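# Move the shorts from the hanger into the basket

## Task

Remove the shorts from their hanger and lower them into the basket rather than dropping them. The task can fail if the shorts, or a third or more of them, fall in from above the rim, even while a gripper still holds some of the cloth. The whole garment must finish inside the basket, and cloth hanging over the rim lowers the score. Put the emptied hanger back on the rail. At the end, every other hanger must still be on the rail and the rack must be standing.

## Robot and tools

Robot: two arms, left_arm and right_arm, each with a parallel two-finger gripper. The fingers point along the gripper's +z axis and close along its y axis. end_effector_position is the point between the finger pads, just under 1 cm behind the tips.

Frames: the scene frame has its origin at table-top height, midway between the nominal arm bases. +z is up, +x points out over the table, and left_arm sits on the +y side; these names are not image sides. The calibrated bases are left_arm (-0.043, +0.232, 0) m and right_arm (-0.007, -0.284, 0) m, each turned only slightly about z. Each arm reports its hand pose, velocities, targets and wrist-camera pose in its own base frame. Fixed cameras and the table use the scene frame. Every motion offset is measured along the axes of that arm's current Hand target. Reported positions can be off by a few centimetres, more at long reach.

Command row: 14 numbers, each in [-1, 1], always covering both arms. The first 7 are left_arm: dx, dy, dz, rx, ry, rz, opening. The next 7 are right_arm in the same order. dx to rz are an offset from the Hand target, not a pose, with 1.0 equal to 0.6 m or 180 degrees. rx, ry and rz form one rotation vector. Opening is absolute: +1 is fully open (about 87 mm pad gap), +0.5 about 69 mm, 0 about 43 mm, -0.5 about 18 mm, and -1 closed. A 0 in the opening slot is a real command, so resend the current opening to leave a gripper alone. Six zeros for an arm re-commands its present Hand target.

execute_actions(actions, cameras): actions is a list of actions. Each action is a table of up to 15 rows, one per 1/30 s step; a short table repeats its last row to fill 15 steps. Every row in an action counts from the Hand target at that action's start, so sending the same offset again moves the arm further. Images come back only when actions is empty or cameras asks for them. cameras takes names, ["all"], or []. An unknown name invalidates the call.

move(target, speed, blend, opening_speed, blocking, cameras): drives each gripper in a straight line toward its offset. target is one 14-number row or a list of up to 15 rows. All rows in a list count from the same starting Hand targets, not from each other. speed is m/s, from 0.002 to 2.9, default 0.25, and turns are capped at twice that in rad/s. blend is a corner radius in m; 0 means stop at each point. opening_speed is in scale units per second, at least 0.2. With blocking=false the move keeps running while you write. Paths last at least 0.5 s and at most 10 s, and they do not avoid obstacles or the other arm. Faster moves lag, stray and hit harder. Do not route a path near an arm's own base, because that can flip the shoulder posture. The extra 'move:' line gives the ending: done means within 10 mm and 2 degrees. Other endings are off_target, moving, held (a check withheld steps or the clearance check stopped the path) and fault. limits=paced means the command was clipped, and limits=held means steps were withheld.

wait(seconds 0 to 10) lets time pass and returns early if a running move ends. stop brakes a running move. zoom_image(camera, region [x0,y0,x1,y1], at most 504 px each way) magnifies the latest image of cam_head_left, cam_head_right, cam_high, cam_low, cam_left_wrist or cam_right_wrist. The head, high and low cameras are 504x504; the wrist cameras are 896x504. read_manual(section "licences") returns only licence text. finished_scene(scene) ends the scene for good; the goal must already hold without the robot.

Result lines: end_effector_position (m) and end_effector_quat_wxyz; Hand target, which is the commanded pose after clipping and the base for the next offsets; grip_measured, on the opening scale; Joint positions, where the last value is the gripper from 0 (closed) to 1 (open); Joint velocities, which may read 'within noise'; Joint torques, which include gravity and carry offsets; and Tool commands. Grippers often stop short of the Hand target. Check where each one ended up and how it is tilted, then send the missing distance or turn it back. Orientation commands are clipped to 40 degrees from the measured orientation at each step.

Gripping cloth: first read grip_measured when the fingers touch, then command about 0.04 below that for full force, or less below it for a lighter hold. Closing fast presses harder.

Avoid: letting the shorts fall in from above the rim, and releasing anything that is still moving. Do not slam or press hard into the rack, rail or table. Keep the two grippers, their housings and their wrist cameras from touching, since the clearance check does not cover them and arm-on-arm pressure can fail the scene. Never close a gripper on the other arm's fingers. Nothing may fall off the table. Do not hold a load, stay stretched out, or push at an unreachable pose for long: MOTOR HOT appears at 75 °C, at 90 °C an over-temperature fault folds that arm away for the rest of the scene, and at 100 °C the arm goes limp. Loose objects may get small random pushes. Time counts while you think.

Each tool is called after "Emit:" in YAML: its name, and indented under it one key for each argument.

## Session

Emit:
execute_actions:
  actions: []

Nothing of this call was run. Scene 2 begins with your next reply.

Emit:
execute_actions:
  actions: []

Scene clock: 0.00 s.
left_arm: end_effector_position=(+0.1464, +0.0000, +0.0785) grip_measured=+1.000 end_effector_quat_wxyz=(+0.383, +0.000, +0.924, +0.000) | right_arm: end_effector_position=(+0.1464, +0.0000, +0.0785) grip_measured=+0.969 end_effector_quat_wxyz=(+0.383, +0.000, +0.924, +0.000)
Joint positions: left_arm=[0 0.283 0.438 -0.94 0 0 1] | right_arm=[0 0.283 0.438 -0.94 0 0 0.984]
Joint velocities: within noise
Joint torques (N m): no reading
Heat: left arm: 38 °C; right arm: 40 °C.
Hand target: left_arm +0.1459, +0.0000, +0.0798; +0.382, +0.000, +0.924, +0.000 | right_arm +0.1468, +0.0000, +0.0807; +0.385, +0.000, +0.923, +0.000
Tool commands: left_gripper/opening=+1.0 right_gripper/opening=+1.0

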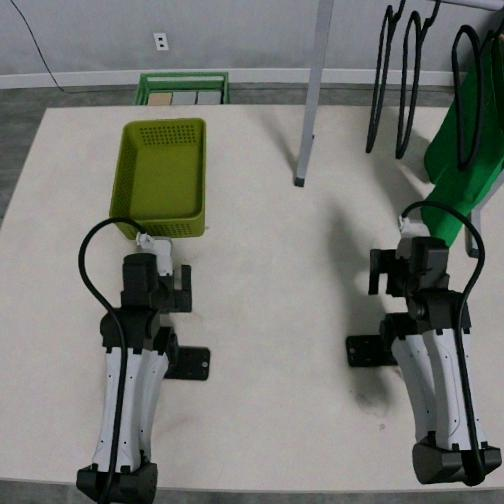

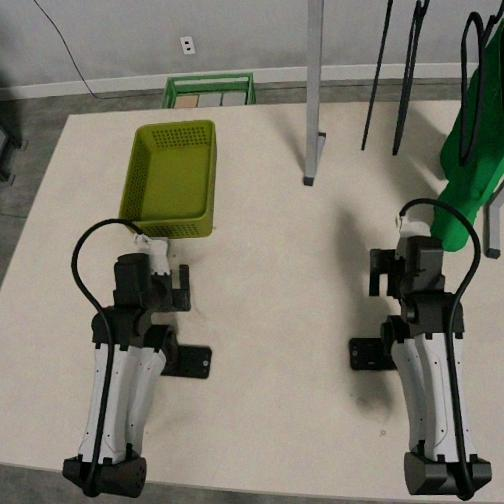

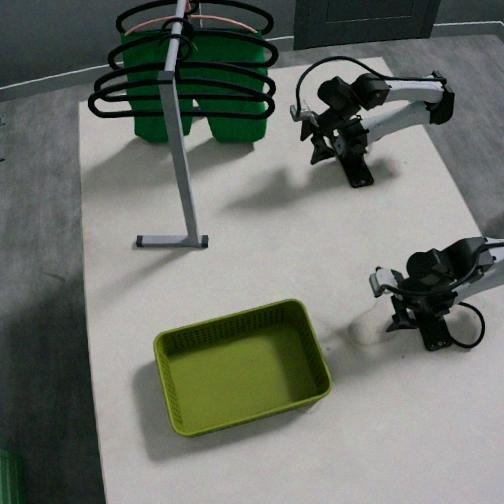

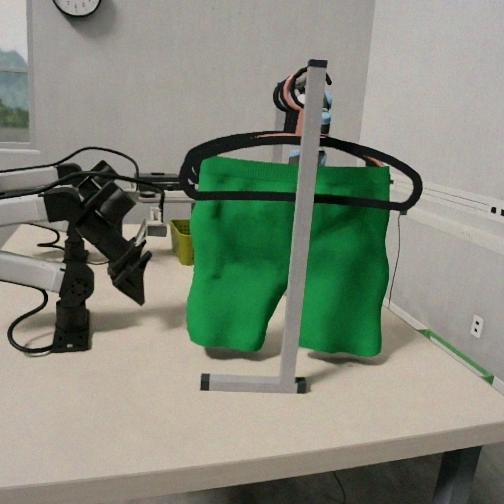

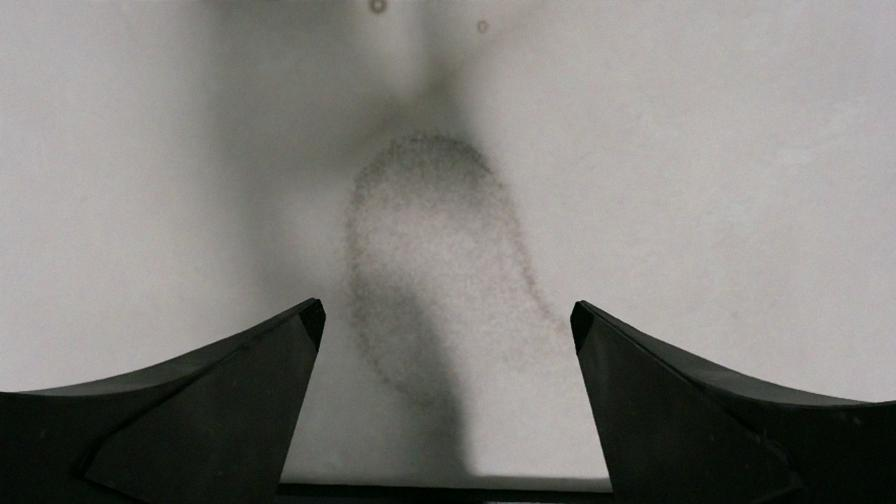

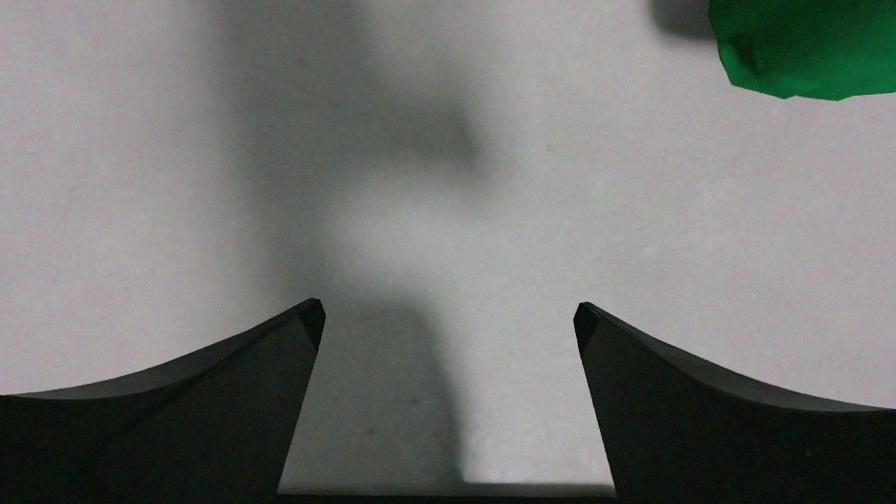

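Emit:
move:
  target: [0,0,0,0,0,0,1,-0.33,0,-0.33,0,-0.25,0,1]
  speed: 0.4
  cameras: ["cam_right_wrist","cam_high","cam_low"]

Emit:
zoom_image:
  camera: "cam_high"
  region: [70, 0, 290, 160]

Emit:
zoom_image:
  camera: "cam_low"
  region: [160, 50, 440, 230]

Scene clock: 19.07 s.
left_arm: end_effector_position=(+0.1464, +0.0000, +0.0785) grip_measured=+1.000 end_effector_quat_wxyz=(+0.383, +0.000, +0.924, +0.000) | right_arm: end_effector_position=(+0.1425, +0.0000, +0.3545) grip_measured=+0.969 end_effector_quat_wxyz=(+0.705, +0.000, +0.709, +0.000)
Joint positions: left_arm=[0 0.283 0.438 -0.94 0 0 1] | right_arm=[0 0.256 1.052 -0.801 0 0 0.984]
Joint torques (N m): left_arm=[0.13 2.19 7.32 1.5 -0.1 -0.02] | right_arm=[0.17 5.72 5.75 2.08 0.02 0.11]
Heat: left arm: 41 °C; right arm: 40 °C.
Hand target: left_arm +0.1459, +0.0000, +0.0798; +0.382, +0.000, +0.924, +0.000 | right_arm +0.1455, +0.0000, +0.3607; +0.709, +0.000, +0.705, +0.000
Off the commanded pose: left_arm 0.001 m, 0 deg | right_arm 0.007 m, 1 deg.
shoulder posture changed (right arm): the wrist came as close to joint 1's axis as it can, and the arm is now in the other of its two shoulder postures.
move: done
Images, in order (width x height): cam_high 504x504, cam_low 504x504, cam_right_wrist 896x504.

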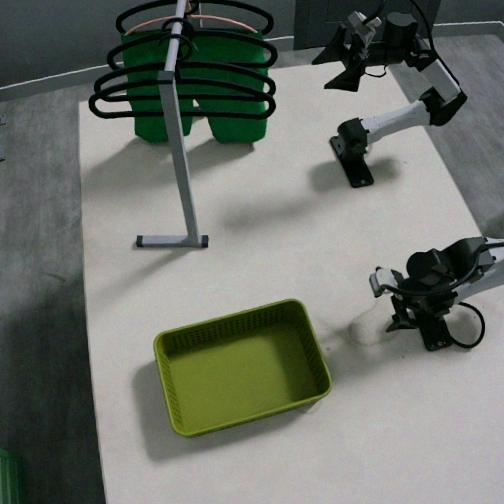

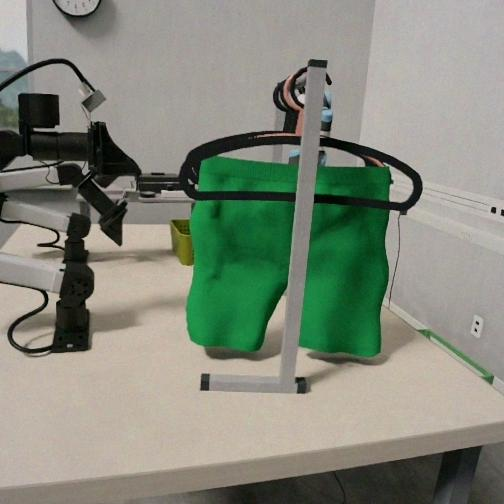

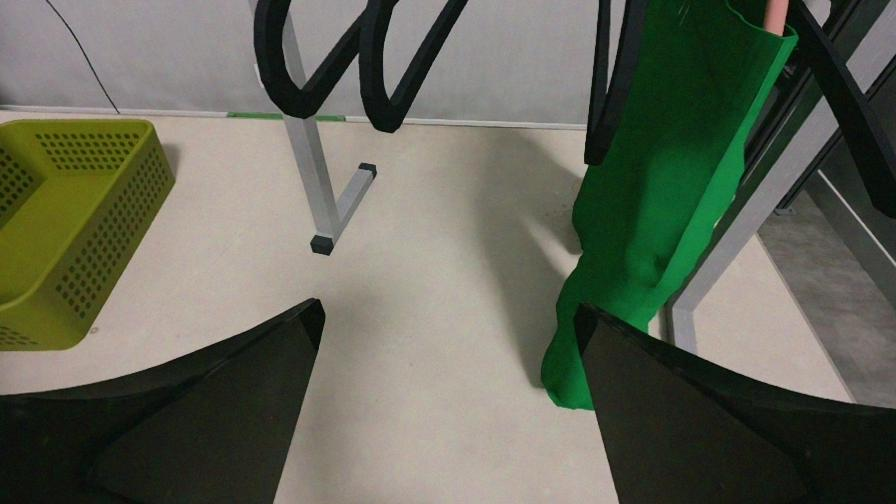

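Scaled by 2.291 from the camera's 504x504 image, which has a finer 720x720 frame.

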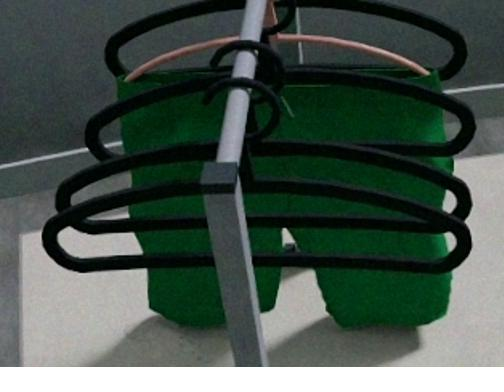

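Scaled by 1.800 from the camera's 504x504 image, which has a finer 720x720 frame.

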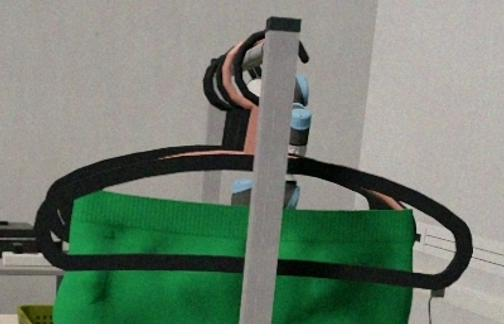

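Emit:
move:
  target: [0,0,0,0,0,0,1,0,0.083,0.1,0.213,-0.213,-0.0775,1]
  speed: 0.5
  cameras: ["cam_right_wrist","cam_head_right"]

Scene clock: 47.83 s.
left_arm: end_effector_position=(+0.1464, +0.0000, +0.0785) grip_measured=+1.000 end_effector_quat_wxyz=(+0.383, +0.000, +0.924, +0.000) | right_arm: end_effector_position=(+0.2077, +0.0541, +0.3553) grip_measured=+0.969 end_effector_quat_wxyz=(+0.869, -0.057, +0.453, -0.190)
Joint positions: left_arm=[0 0.283 0.438 -0.94 0 0 1] | right_arm=[1.08 0.669 0.199 1.544 0.844 -1.284 0.984]
Joint torques (N m): left_arm=[0.13 2.22 7.34 1.5 -0.1 -0.03] | right_arm=[0.1 1.07 7.87 0.72 -0.29 0.04]
Heat: left arm: 43 °C; right arm: 42 °C.
Hand target: left_arm +0.1459, +0.0000, +0.0798; +0.382, +0.000, +0.924, +0.000 | right_arm +0.2055, +0.0498, +0.3609; +0.853, +0.145, +0.395, -0.310
Off the commanded pose: left_arm 0.001 m, 0 deg | right_arm 0.007 m, 28 deg.
shoulder posture changed (right arm): the wrist came as close to joint 1's axis as it can, and the arm is now in the other of its two shoulder postures.
joint sent to its limit (right arm) — joint 4 (wrist pitch), upper limit. The joint targets are off in orientation, not in position.
move: off_target (right_arm); limits=paced
Images, in order (width x height): cam_head_right 504x504, cam_right_wrist 896x504.

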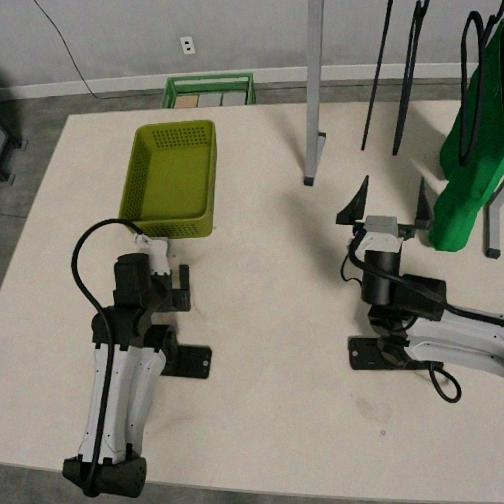

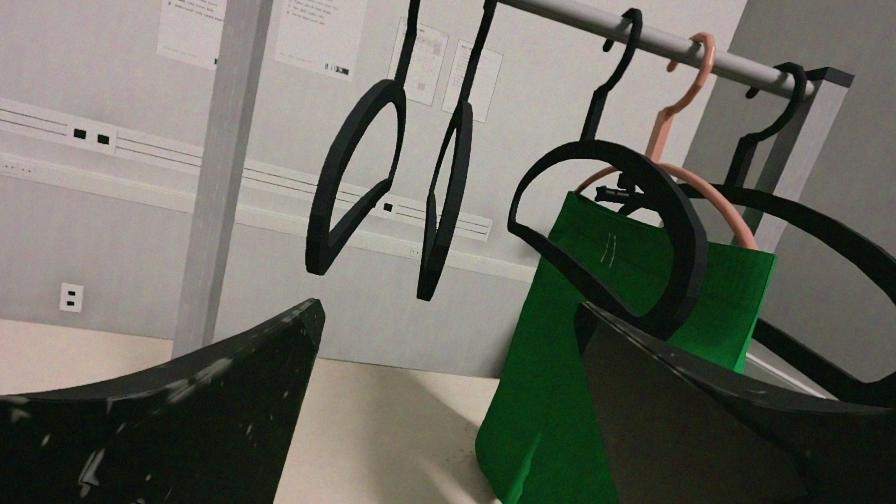

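Emit:
move:
  target: [0,0,0,0,0,0,1,0.111,-0.214,0.143,-0.059,0.223,0.0207,-0.2]
  speed: 0.25
  cameras: ["cam_right_wrist","cam_high","cam_low","cam_head_right"]

Scene clock: 71.43 s.
left_arm: end_effector_position=(+0.1464, +0.0000, +0.0785) grip_measured=+1.000 end_effector_quat_wxyz=(+0.383, +0.000, +0.924, +0.000) | right_arm: end_effector_position=(+0.2060, -0.1191, +0.3629) grip_measured=-0.200 end_effector_quat_wxyz=(+0.686, +0.175, +0.682, -0.183)
Joint positions: left_arm=[0 0.283 0.438 -0.94 0 0 1] | right_arm=[-0.555 0.521 0.955 -0.425 -0.044 -0.009 0.4]
Joint torques (N m): left_arm=[0.14 2.21 7.34 1.5 -0.1 -0.03] | right_arm=[-0.5 2.93 8.36 1.77 -0.12 0.2]
Heat: left arm: 44 °C; right arm: 42 °C.
Hand target: left_arm +0.1459, +0.0000, +0.0798; +0.382, +0.000, +0.924, +0.000 | right_arm +0.2061, -0.1183, +0.3652; +0.685, +0.177, +0.685, -0.177
Off the commanded pose: left_arm 0.001 m, 0 deg | right_arm 0.002 m, 1 deg.
move: done
Images, in order (width x height): cam_head_right 504x504, cam_high 504x504, cam_low 504x504, cam_right_wrist 896x504.

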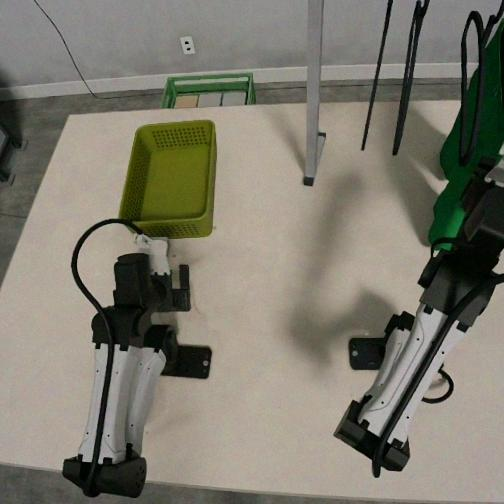

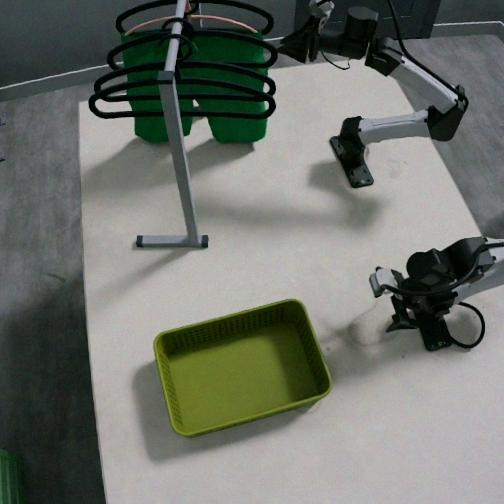

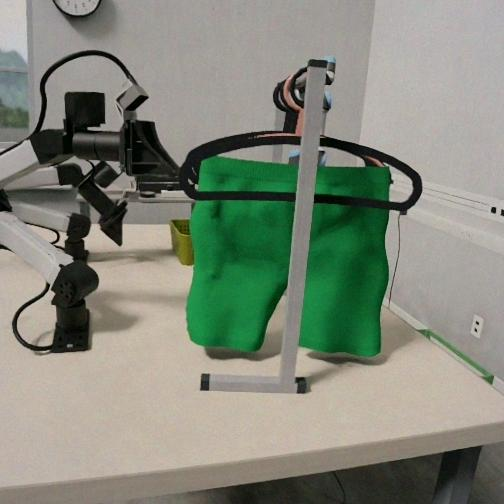

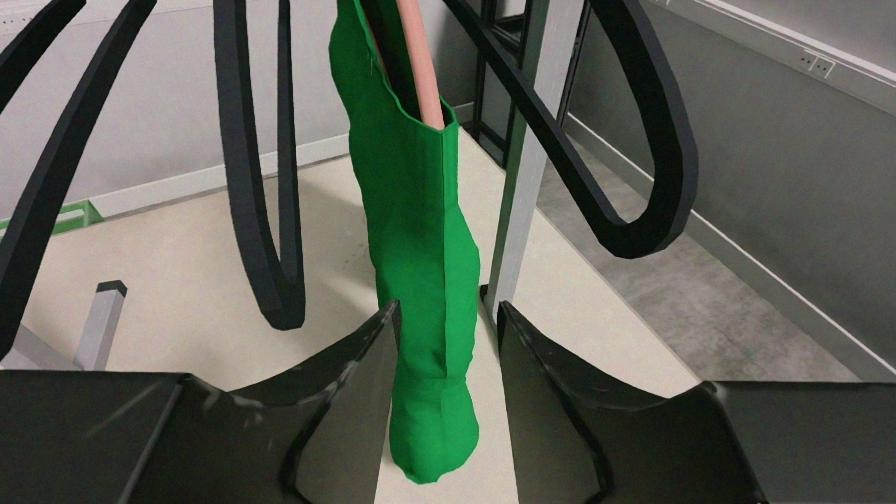

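Emit:
move:
  target:
    - [0,0,0,0,0,0,1,0,0,0.113,0,0,0,0.05]
    - [0,0,0,0,0,0,1,0,0,0.113,0,0,0,-1]
  speed: 0.12
  opening_speed: 1.5
  cameras: ["cam_right_wrist","cam_high","cam_low"]

Scene clock: 84.83 s.
left_arm: end_effector_position=(+0.1464, +0.0000, +0.0785) grip_measured=+1.000 end_effector_quat_wxyz=(+0.383, +0.000, +0.924, +0.000) | right_arm: end_effector_position=(+0.2648, -0.1516, +0.3518) grip_measured=-0.731 end_effector_quat_wxyz=(+0.673, +0.178, +0.696, -0.173)
Joint positions: left_arm=[0 0.283 0.438 -0.94 0 0 1] | right_arm=[-0.543 0.759 0.955 -0.229 -0.04 -0.003 0.135]
Joint torques (N m): left_arm=[0.13 2.21 7.32 1.51 -0.1 -0.03] | right_arm=[0.9 0.31 9.35 2.09 0.14 0.14]
Heat: left arm: 44 °C; right arm: 43 °C.
Hand target: left_arm +0.1459, +0.0000, +0.0798; +0.382, +0.000, +0.924, +0.000 | right_arm +0.2654, -0.1512, +0.3651; +0.684, +0.177, +0.685, -0.177
Off the commanded pose: left_arm 0.001 m, 0 deg | right_arm 0.013 m, 2 deg.
move: off_target (right_arm); target 2's new opening was sent with right_arm's hand 0.014 m and 2 deg from that target
Images, in order (width x height): cam_high 504x504, cam_low 504x504, cam_right_wrist 896x504.

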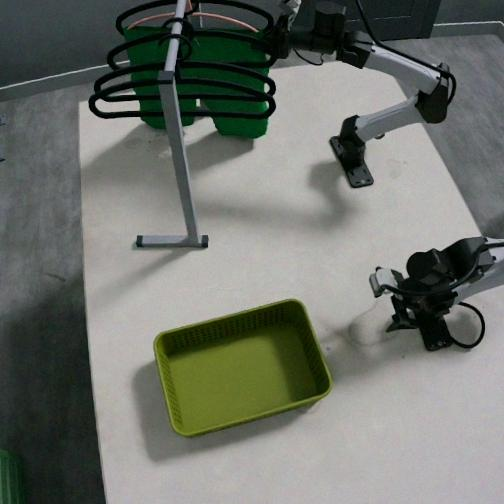

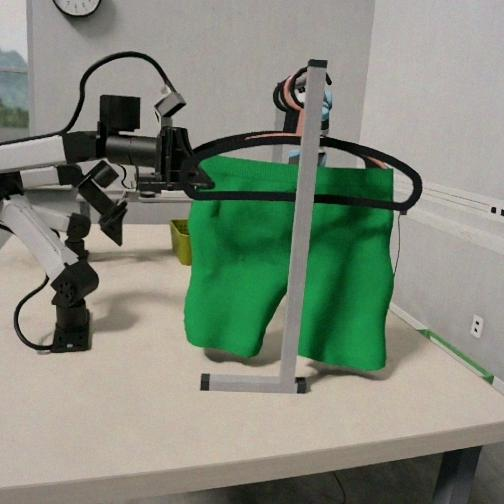

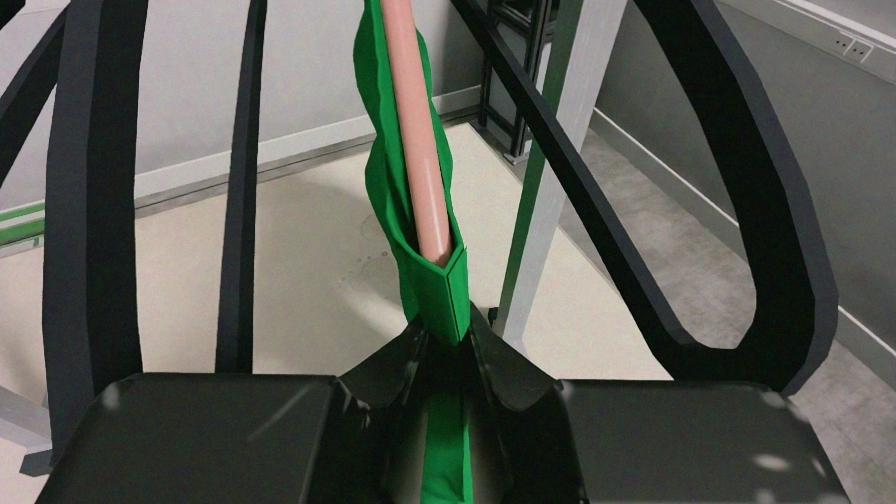

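Emit:
move:
  target: [0,0,0,0,0,0,1,-0.04,0,-0.11,0,0,0,-0.85]
  speed: 0.15
  cameras: ["cam_right_wrist","cam_high","cam_low"]

Scene clock: 90.93 s.
left_arm: end_effector_position=(+0.1464, +0.0000, +0.0785) grip_measured=+1.000 end_effector_quat_wxyz=(+0.383, +0.000, +0.924, +0.000) | right_arm: end_effector_position=(+0.2168, -0.1207, +0.4009) grip_measured=-0.735 end_effector_quat_wxyz=(+0.705, +0.165, +0.667, -0.179)
Joint positions: left_arm=[0 0.283 0.438 -0.94 0 0 1] | right_arm=[-0.549 0.613 1.075 -0.404 -0.058 -0.003 0.133]
Joint torques (N m): left_arm=[0.13 2.21 7.32 1.5 -0.1 -0.03] | right_arm=[-0.85 0.61 7.61 1.16 0.08 0.14]
Heat: left arm: 44 °C; right arm: 44 °C.
Hand target: left_arm +0.1459, +0.0000, +0.0798; +0.382, +0.000, +0.924, +0.000 | right_arm +0.2076, -0.1192, +0.3891; +0.684, +0.177, +0.685, -0.177
Off the commanded pose: left_arm 0.001 m, 0 deg | right_arm 0.015 m, 3 deg.
move: off_target (right_arm)
Images, in order (width x height): cam_high 504x504, cam_low 504x504, cam_right_wrist 896x504.

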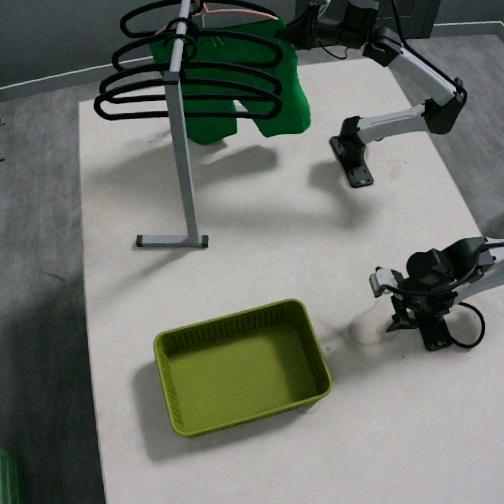

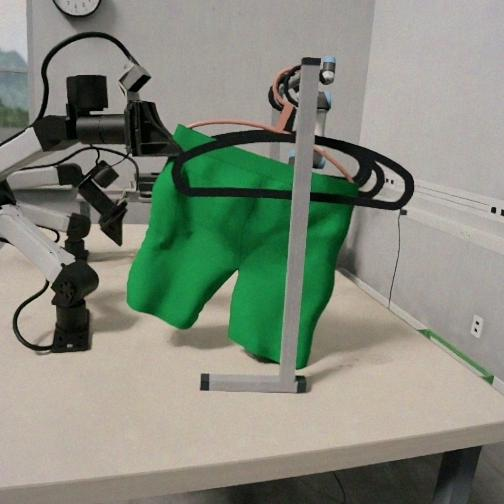

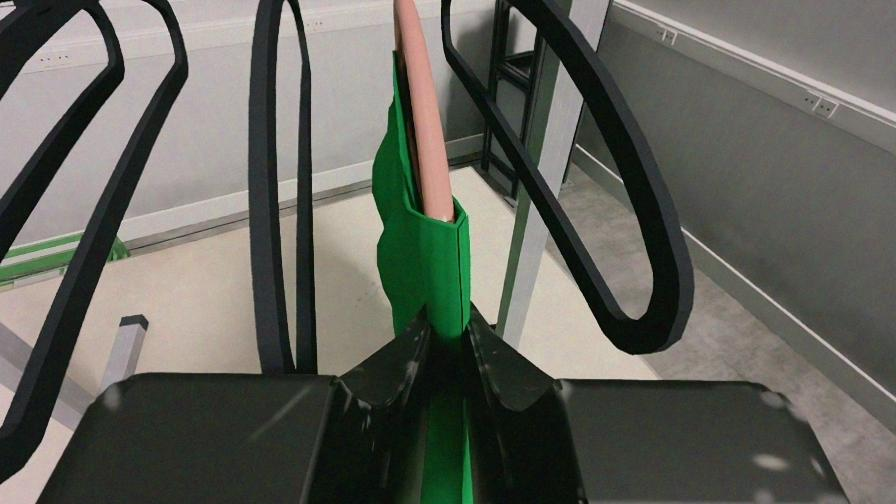

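Emit:
zoom_image:
  camera: "cam_low"
  region: [140, 50, 420, 230]

Emit:
zoom_image:
  camera: "cam_right_wrist"
  region: [320, 0, 560, 360]

Scaled by 1.800 from the camera's 504x504 image, which has a finer 720x720 frame.

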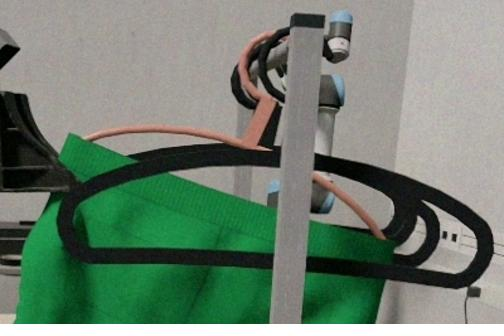

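Scaled by 1.400 from the camera's 896x504 image, which has a finer 1280x720 frame.

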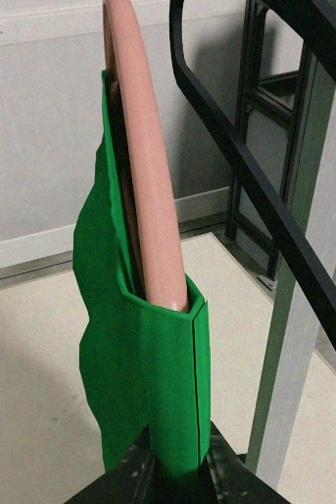

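Emit:
move:
  target:
    - [0,0,0,0,0,0,1,0.05,0,0.1,0,0,0,-0.85]
    - [0,0,0,0,0,0,1,0.26,0,0.1,0,0,0,-0.85]
  speed: 0.15
  blend: [0.03,0]
  cameras: ["cam_right_wrist","cam_high","cam_low"]

Emit:
zoom_image:
  camera: "cam_low"
  region: [140, 50, 420, 230]

Scene clock: 109.77 s.
left_arm: end_effector_position=(+0.1464, +0.0000, +0.0785) grip_measured=+1.000 end_effector_quat_wxyz=(+0.383, +0.000, +0.924, +0.000) | right_arm: end_effector_position=(+0.2577, -0.1402, +0.3254) grip_measured=-0.734 end_effector_quat_wxyz=(+0.782, +0.133, +0.576, -0.197)
Joint positions: left_arm=[0 0.283 0.438 -0.94 0 0 1] | right_arm=[-0.53 0.543 0.462 0.387 -0.053 -0.003 0.133]
Joint torques (N m): left_arm=[0.13 2.21 7.32 1.5 -0.1 -0.03] | right_arm=[0.08 1.59 2.33 -0.35 0.3 0.11]
Heat: left arm: 44 °C; right arm: 44 °C.
Hand target: left_arm +0.1459, +0.0000, +0.0798; +0.382, +0.000, +0.924, +0.000 | right_arm +0.2601, -0.1482, +0.2331; +0.684, +0.177, +0.685, -0.177
Off the commanded pose: left_arm 0.001 m, 0 deg | right_arm 0.093 m, 18 deg.
move: off_target (right_arm)
Images, in order (width x height): cam_high 504x504, cam_low 504x504, cam_right_wrist 896x504.

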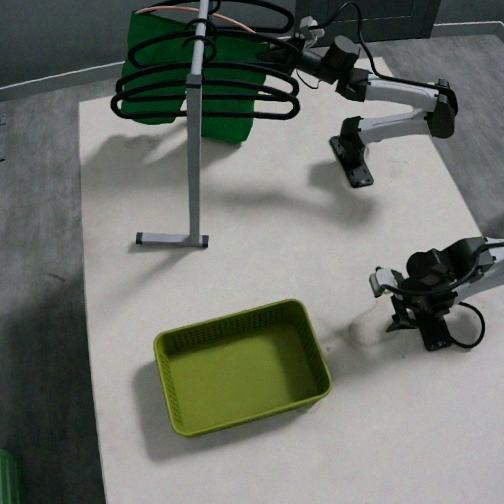

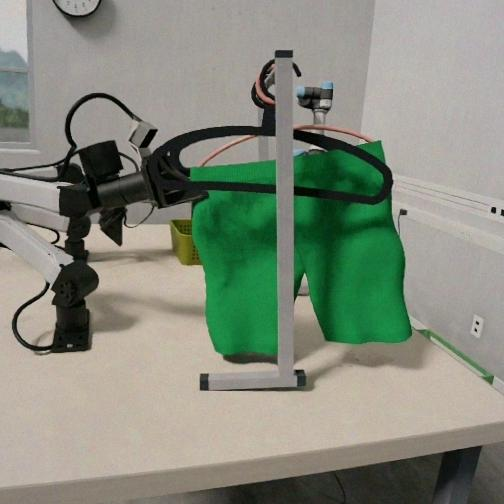

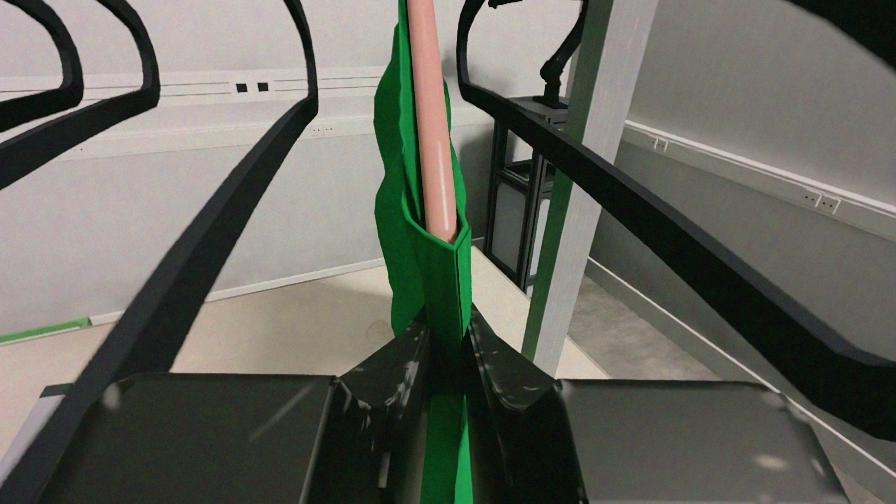

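Scaled by 1.800 from the camera's 504x504 image, which has a finer 720x720 frame.

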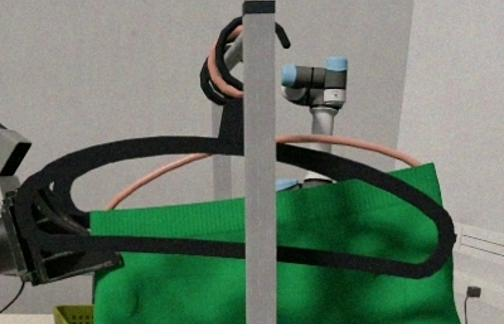

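Emit:
move:
  target:
    - [0,0,0,0,0,0,1,-0.2,0,-0.08,0,0,0,-0.85]
    - [0,0,0,0,0,0,1,-0.2,0,-0.08,0,-0.25,0,-0.85]
  speed: [0.2,0.3]
  blend: [0.02,0]
  cameras: ["cam_right_wrist","cam_high","cam_low"]

Scene clock: 122.20 s.
left_arm: end_effector_position=(+0.1464, +0.0000, +0.0785) grip_measured=+1.000 end_effector_quat_wxyz=(+0.383, +0.000, +0.924, +0.000) | right_arm: end_effector_position=(+0.2203, -0.1215, +0.3599) grip_measured=-0.736 end_effector_quat_wxyz=(+0.895, +0.083, +0.373, -0.229)
Joint positions: left_arm=[0 0.283 0.438 -0.94 0 0 1] | right_arm=[-0.544 0.569 0.157 1.199 -0.052 0.021 0.132]
Joint torques (N m): left_arm=[0.13 2.19 7.32 1.5 -0.1 -0.03] | right_arm=[0.24 1.52 4.86 1.3 0.32 0.16]
Heat: left arm: 45 °C; right arm: 43 °C.
Hand target: left_arm +0.1459, +0.0000, +0.0798; +0.382, +0.000, +0.924, +0.000 | right_arm +0.2181, -0.1251, +0.3531; +0.894, +0.096, +0.371, -0.231
Off the commanded pose: left_arm 0.001 m, 0 deg | right_arm 0.008 m, 2 deg.
move: done
Images, in order (width x height): cam_high 504x504, cam_low 504x504, cam_right_wrist 896x504.

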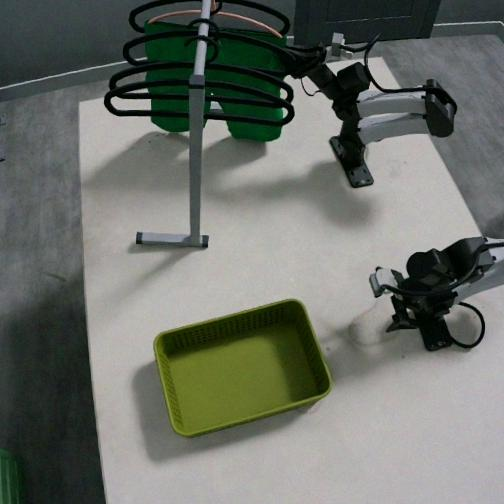

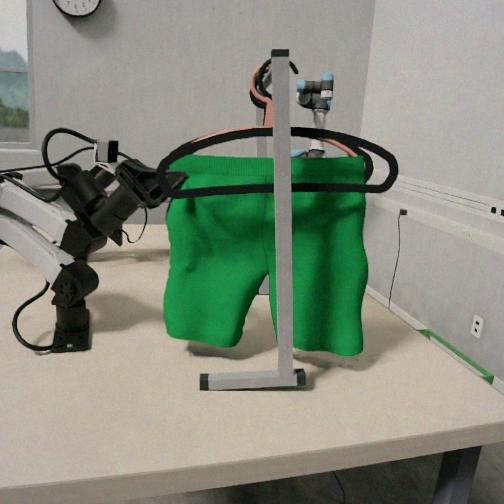

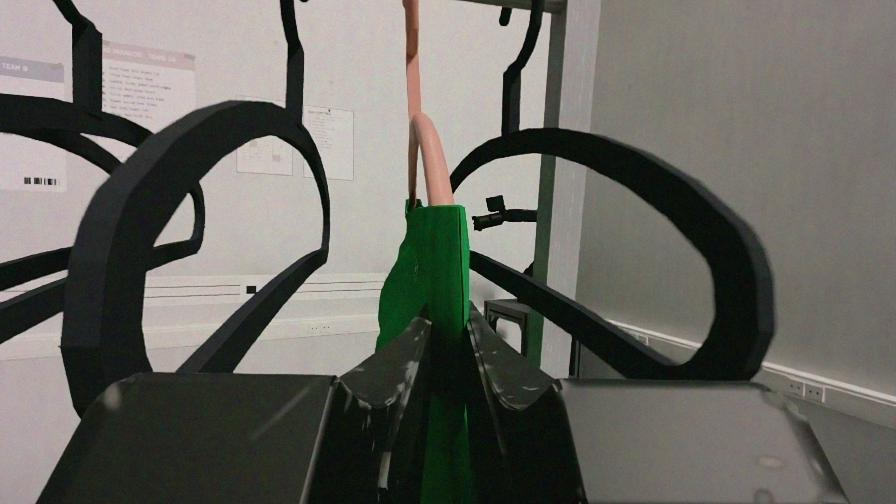

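Emit:
move:
  target: [0,0,0,0,0,0,1,0.13,0,-0.083,0,0,0,-0.85]
  speed: 0.15
  cameras: ["cam_right_wrist","cam_high","cam_low"]

Emit:
zoom_image:
  camera: "cam_low"
  region: [120, 30, 420, 230]

Scene clock: 131.17 s.
left_arm: end_effector_position=(+0.1464, +0.0000, +0.0785) grip_measured=+1.000 end_effector_quat_wxyz=(+0.383, +0.000, +0.924, +0.000) | right_arm: end_effector_position=(+0.2414, -0.1342, +0.3042) grip_measured=-0.729 end_effector_quat_wxyz=(+0.881, +0.094, +0.407, -0.223)
Joint positions: left_arm=[0 0.283 0.438 -0.94 0 0 1] | right_arm=[-0.544 0.89 0.035 1.565 -0.052 0.024 0.136]
Joint torques (N m): left_arm=[0.12 2.21 7.32 1.51 -0.1 -0.03] | right_arm=[-0.21 3.4 2.51 1.05 0.16 0.1]
Heat: left arm: 45 °C; right arm: 42 °C.
Hand target: left_arm +0.1459, +0.0000, +0.0798; +0.382, +0.000, +0.924, +0.000 | right_arm +0.2356, -0.1346, +0.2627; +0.894, +0.096, +0.371, -0.231
Off the commanded pose: left_arm 0.001 m, 0 deg | right_arm 0.042 m, 5 deg.
joint read past its limit (right arm) — joint 4 (wrist pitch), upper limit.
joint sent to its limit (right arm) — joint 3 (elbow), lower limit, where the elbow is as bent as it goes. The joint targets are off in position and orientation.
move: off_target (right_arm)
Images, in order (width x height): cam_high 504x504, cam_low 504x504, cam_right_wrist 896x504.

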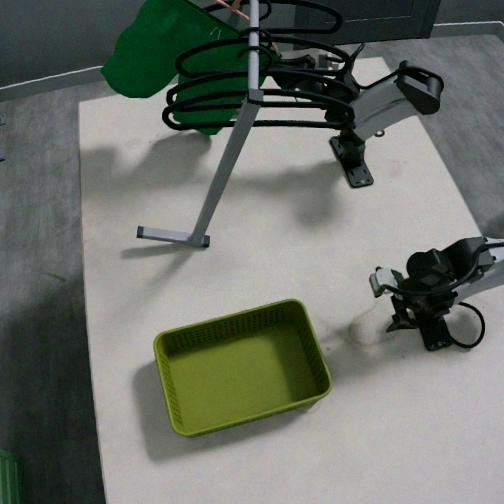

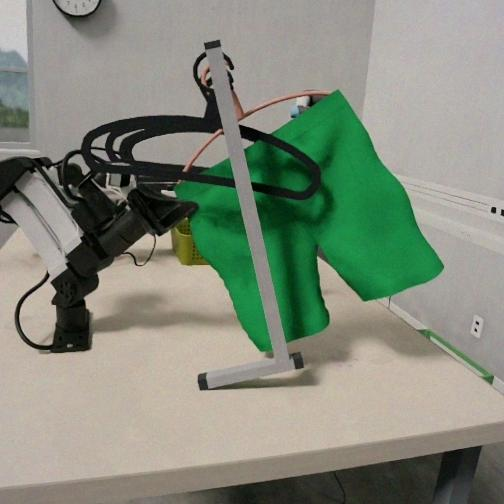

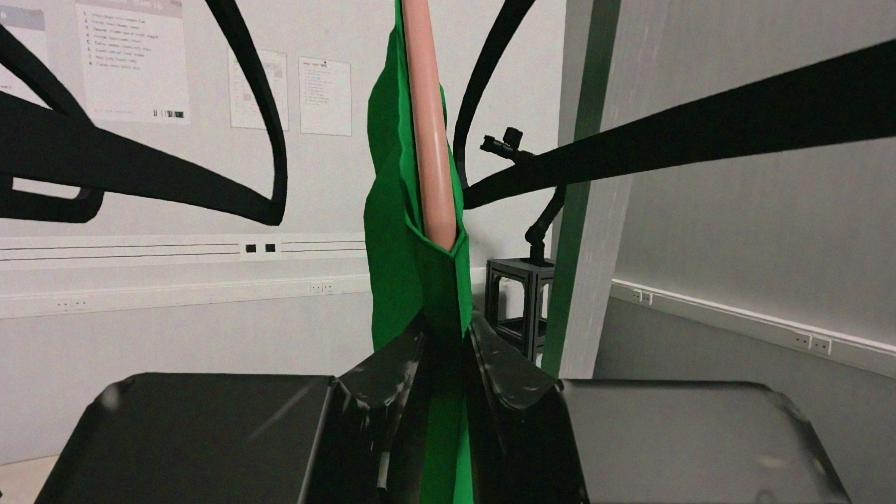

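Scaled by 1.680 from the camera's 504x504 image, which has a finer 720x720 frame.

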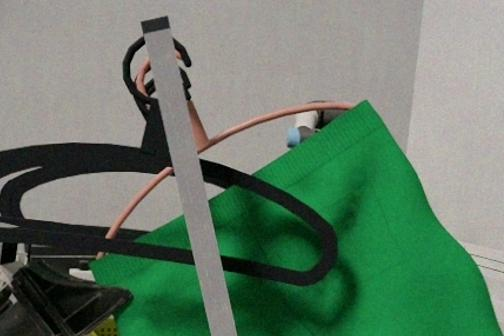

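Emit:
move:
  target: [0,0,0,0,0,0,1,-0.09,0,0.157,0,0,0,-0.85]
  speed: 0.12
  cameras: ["cam_right_wrist","cam_high","cam_low"]

Scene clock: 137.17 s.
left_arm: end_effector_position=(+0.1464, +0.0000, +0.0785) grip_measured=+1.000 end_effector_quat_wxyz=(+0.383, +0.000, +0.924, +0.000) | right_arm: end_effector_position=(+0.2591, -0.1458, +0.3626) grip_measured=-0.732 end_effector_quat_wxyz=(+0.895, +0.091, +0.373, -0.227)
Joint positions: left_arm=[0 0.283 0.438 -0.94 0 0 1] | right_arm=[-0.535 0.94 0.246 1.477 -0.033 0.024 0.134]
Joint torques (N m): left_arm=[0.12 2.21 7.32 1.5 -0.11 -0.03] | right_arm=[0.65 -0.18 8.53 0.96 0.19 0.05]
Heat: left arm: 45 °C; right arm: 42 °C.
Hand target: left_arm +0.1459, +0.0000, +0.0798; +0.382, +0.000, +0.924, +0.000 | right_arm +0.2605, -0.1484, +0.3676; +0.894, +0.096, +0.371, -0.231
Off the commanded pose: left_arm 0.001 m, 0 deg | right_arm 0.006 m, 1 deg.
move: done
Images, in order (width x height): cam_high 504x504, cam_low 504x504, cam_right_wrist 896x504.

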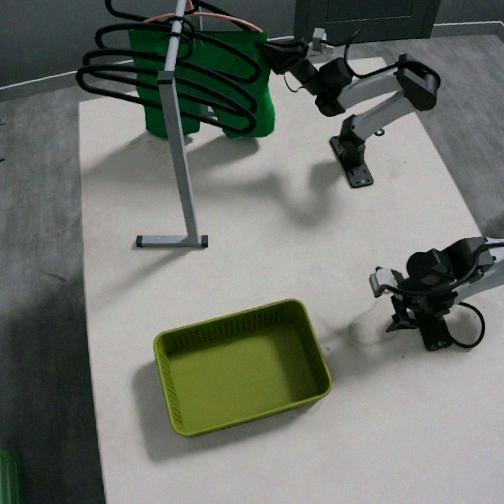

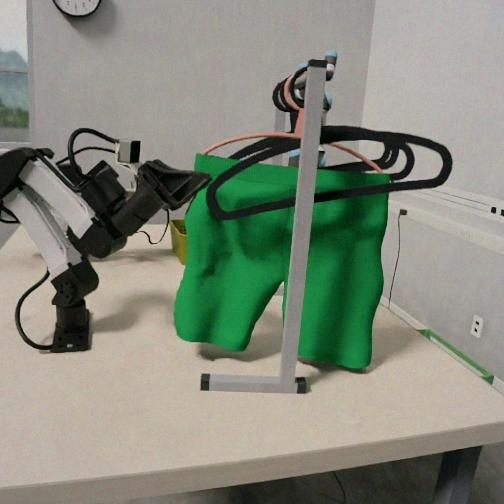

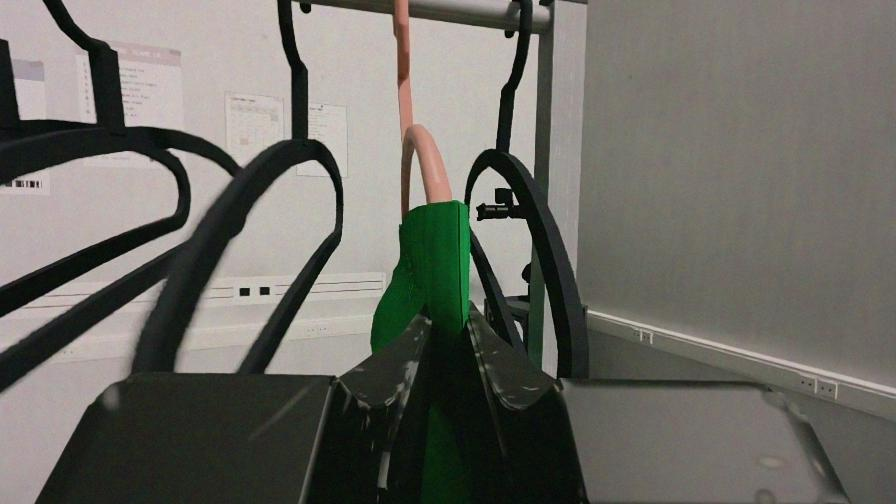

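Emit:
move:
  target:
    - [0,0,0,0,0,0,1,0,0,0,0,0,0,0.0]
    - [0,0,0,0,0,0,1,0,0,-0.09,0,0,0,0.0]
    - [0,0,0,0,0,0,1,-0.148,0.004,0.117,-0.055,0.29,0.002,-0.1]
    - [0,0,0,0,0,0,1,-0.1057,0.0295,0.237,-0.0887,0.4687,0.0037,-0.1]
  speed: 0.25
  blend: [0,0.02,0.02,0]
  cameras: ["cam_right_wrist","cam_high","cam_low"]

Scene clock: 156.27 s.
left_arm: end_effector_position=(+0.1464, +0.0000, +0.0785) grip_measured=+1.000 end_effector_quat_wxyz=(+0.383, +0.000, +0.924, +0.000) | right_arm: end_effector_position=(+0.3138, -0.1584, +0.5086) grip_measured=-0.100 end_effector_quat_wxyz=(+0.594, +0.104, +0.792, -0.097)
Joint positions: left_arm=[0 0.283 0.438 -0.94 0 0 1] | right_arm=[-0.599 1.757 2.855 -1.389 -0.294 -0.119 0.45]
Joint torques (N m): left_arm=[0.13 2.21 7.31 1.51 -0.1 -0.03] | right_arm=[0.87 -3.07 4.08 2.11 0.1 0.19]
Heat: left arm: 45 °C; right arm: 42 °C.
Hand target: left_arm +0.1459, +0.0000, +0.0798; +0.382, +0.000, +0.924, +0.000 | right_arm +0.3178, -0.1601, +0.5128; +0.420, +0.114, +0.899, -0.053
Off the commanded pose: left_arm 0.001 m, 0 deg | right_arm 0.006 m, 24 deg.
elbow stopped short (right arm): the move would have taken joint 3 (elbow) straighter than the controller allows.
move: off_target (right_arm); blend cut to 0 m at target 3
Images, in order (width x height): cam_high 504x504, cam_low 504x504, cam_right_wrist 896x504.

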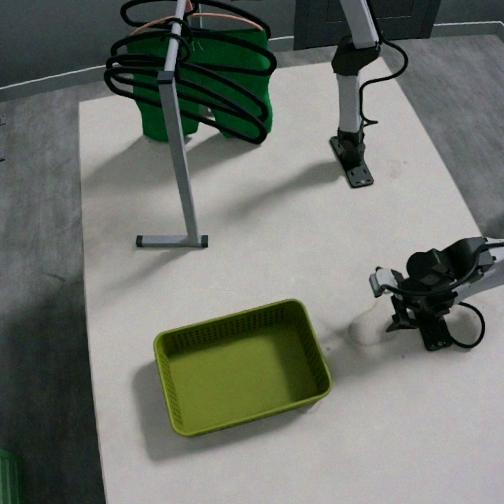

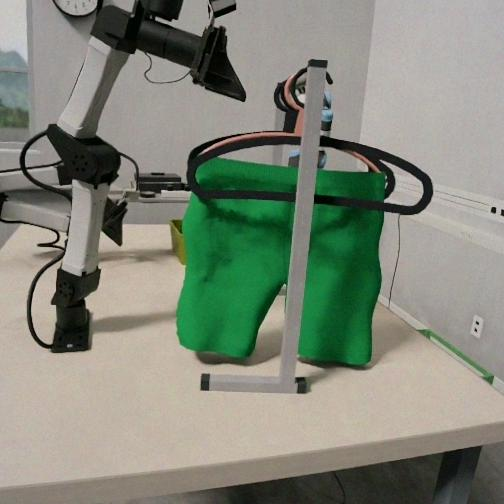

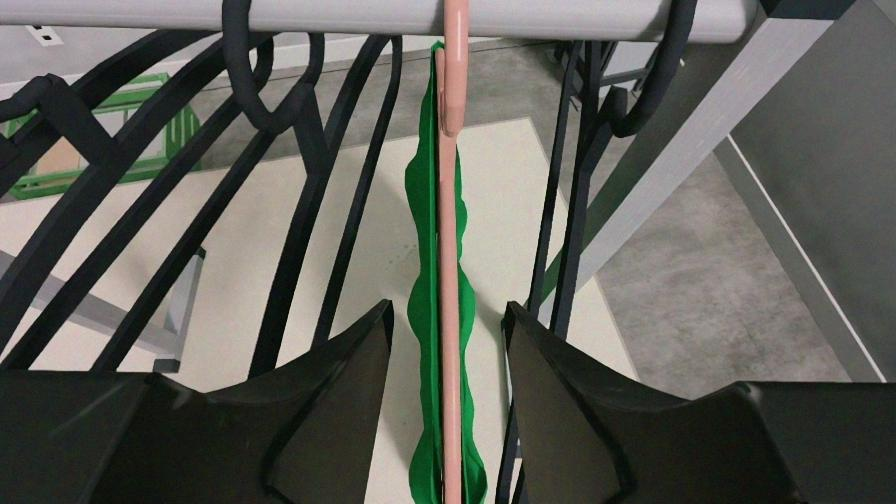

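Emit:
move:
  target:
    - [0,0,0,0,0,0,1,0.0203,0,0.134,0.0136,-0.1327,-0.004,-0.1]
    - [0,0,0,0,0,0,1,0.0203,0,0.134,0.0136,-0.1327,-0.004,-1]
  speed: 0.15
  opening_speed: 1.5
  cameras: ["cam_right_wrist","cam_high","cam_low"]

Emit:
zoom_image:
  camera: "cam_low"
  region: [160, 20, 440, 220]

Scene clock: 181.70 s.
left_arm: end_effector_position=(+0.1464, +0.0000, +0.0785) grip_measured=+1.000 end_effector_quat_wxyz=(+0.383, +0.000, +0.924, +0.000) | right_arm: end_effector_position=(+0.3715, -0.1758, +0.4466) grip_measured=-0.786 end_effector_quat_wxyz=(+0.587, +0.102, +0.798, -0.094)
Joint positions: left_arm=[0 0.283 0.438 -0.94 0 0 1] | right_arm=[-0.531 1.548 2.119 -0.878 -0.234 -0.106 0.107]
Joint torques (N m): left_arm=[0.13 2.21 7.34 1.5 -0.1 -0.02] | right_arm=[0.79 -5.76 5.09 2.1 0.1 0.19]
Heat: left arm: 45 °C; right arm: 47 °C.
Hand target: left_arm +0.1459, +0.0000, +0.0798; +0.382, +0.000, +0.924, +0.000 | right_arm +0.3700, -0.1735, +0.4520; +0.594, +0.103, +0.792, -0.097
Off the commanded pose: left_arm 0.001 m, 0 deg | right_arm 0.006 m, 1 deg.
move: done
Images, in order (width x height): cam_high 504x504, cam_low 504x504, cam_right_wrist 896x504.

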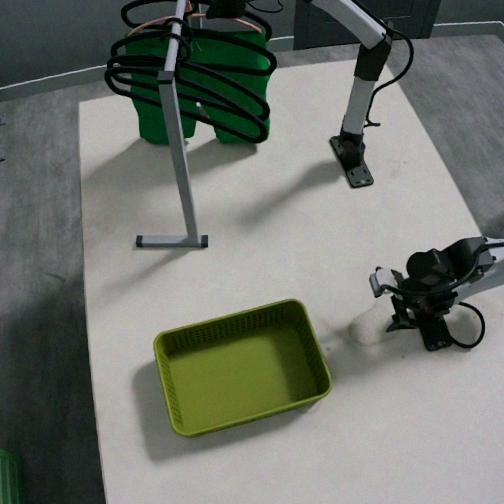

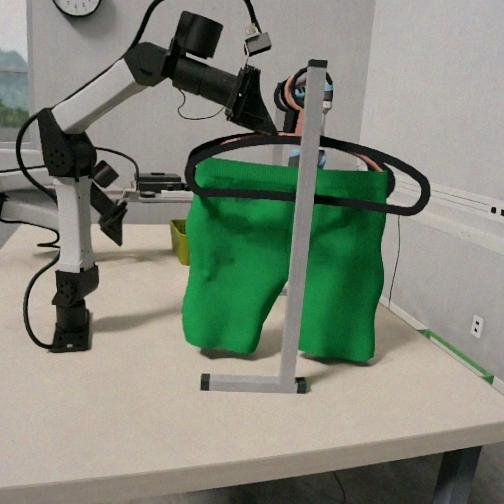

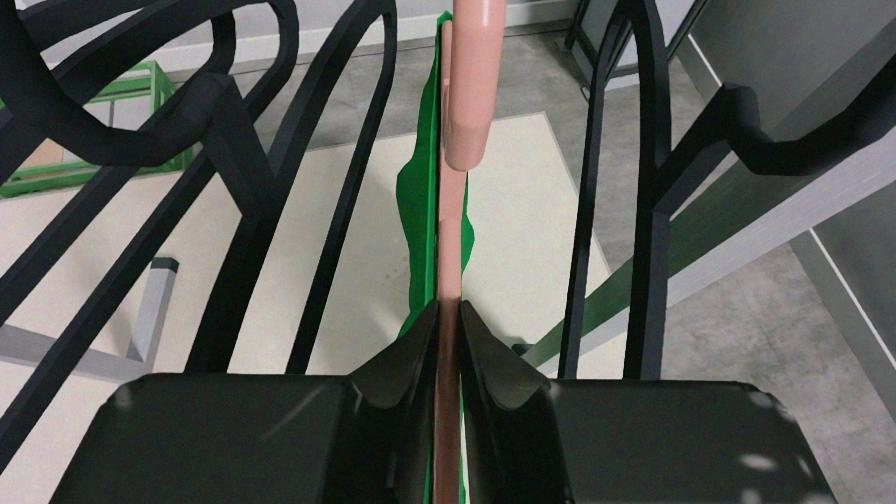

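Scaled by 1.800 from the camera's 504x504 image, which has a finer 720x720 frame.

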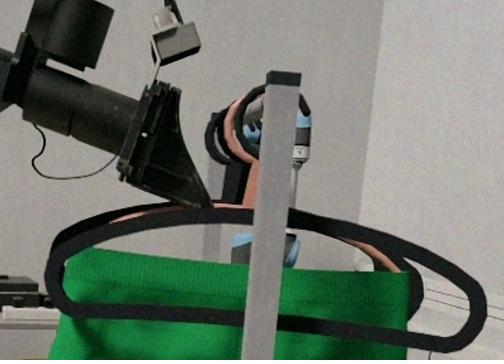

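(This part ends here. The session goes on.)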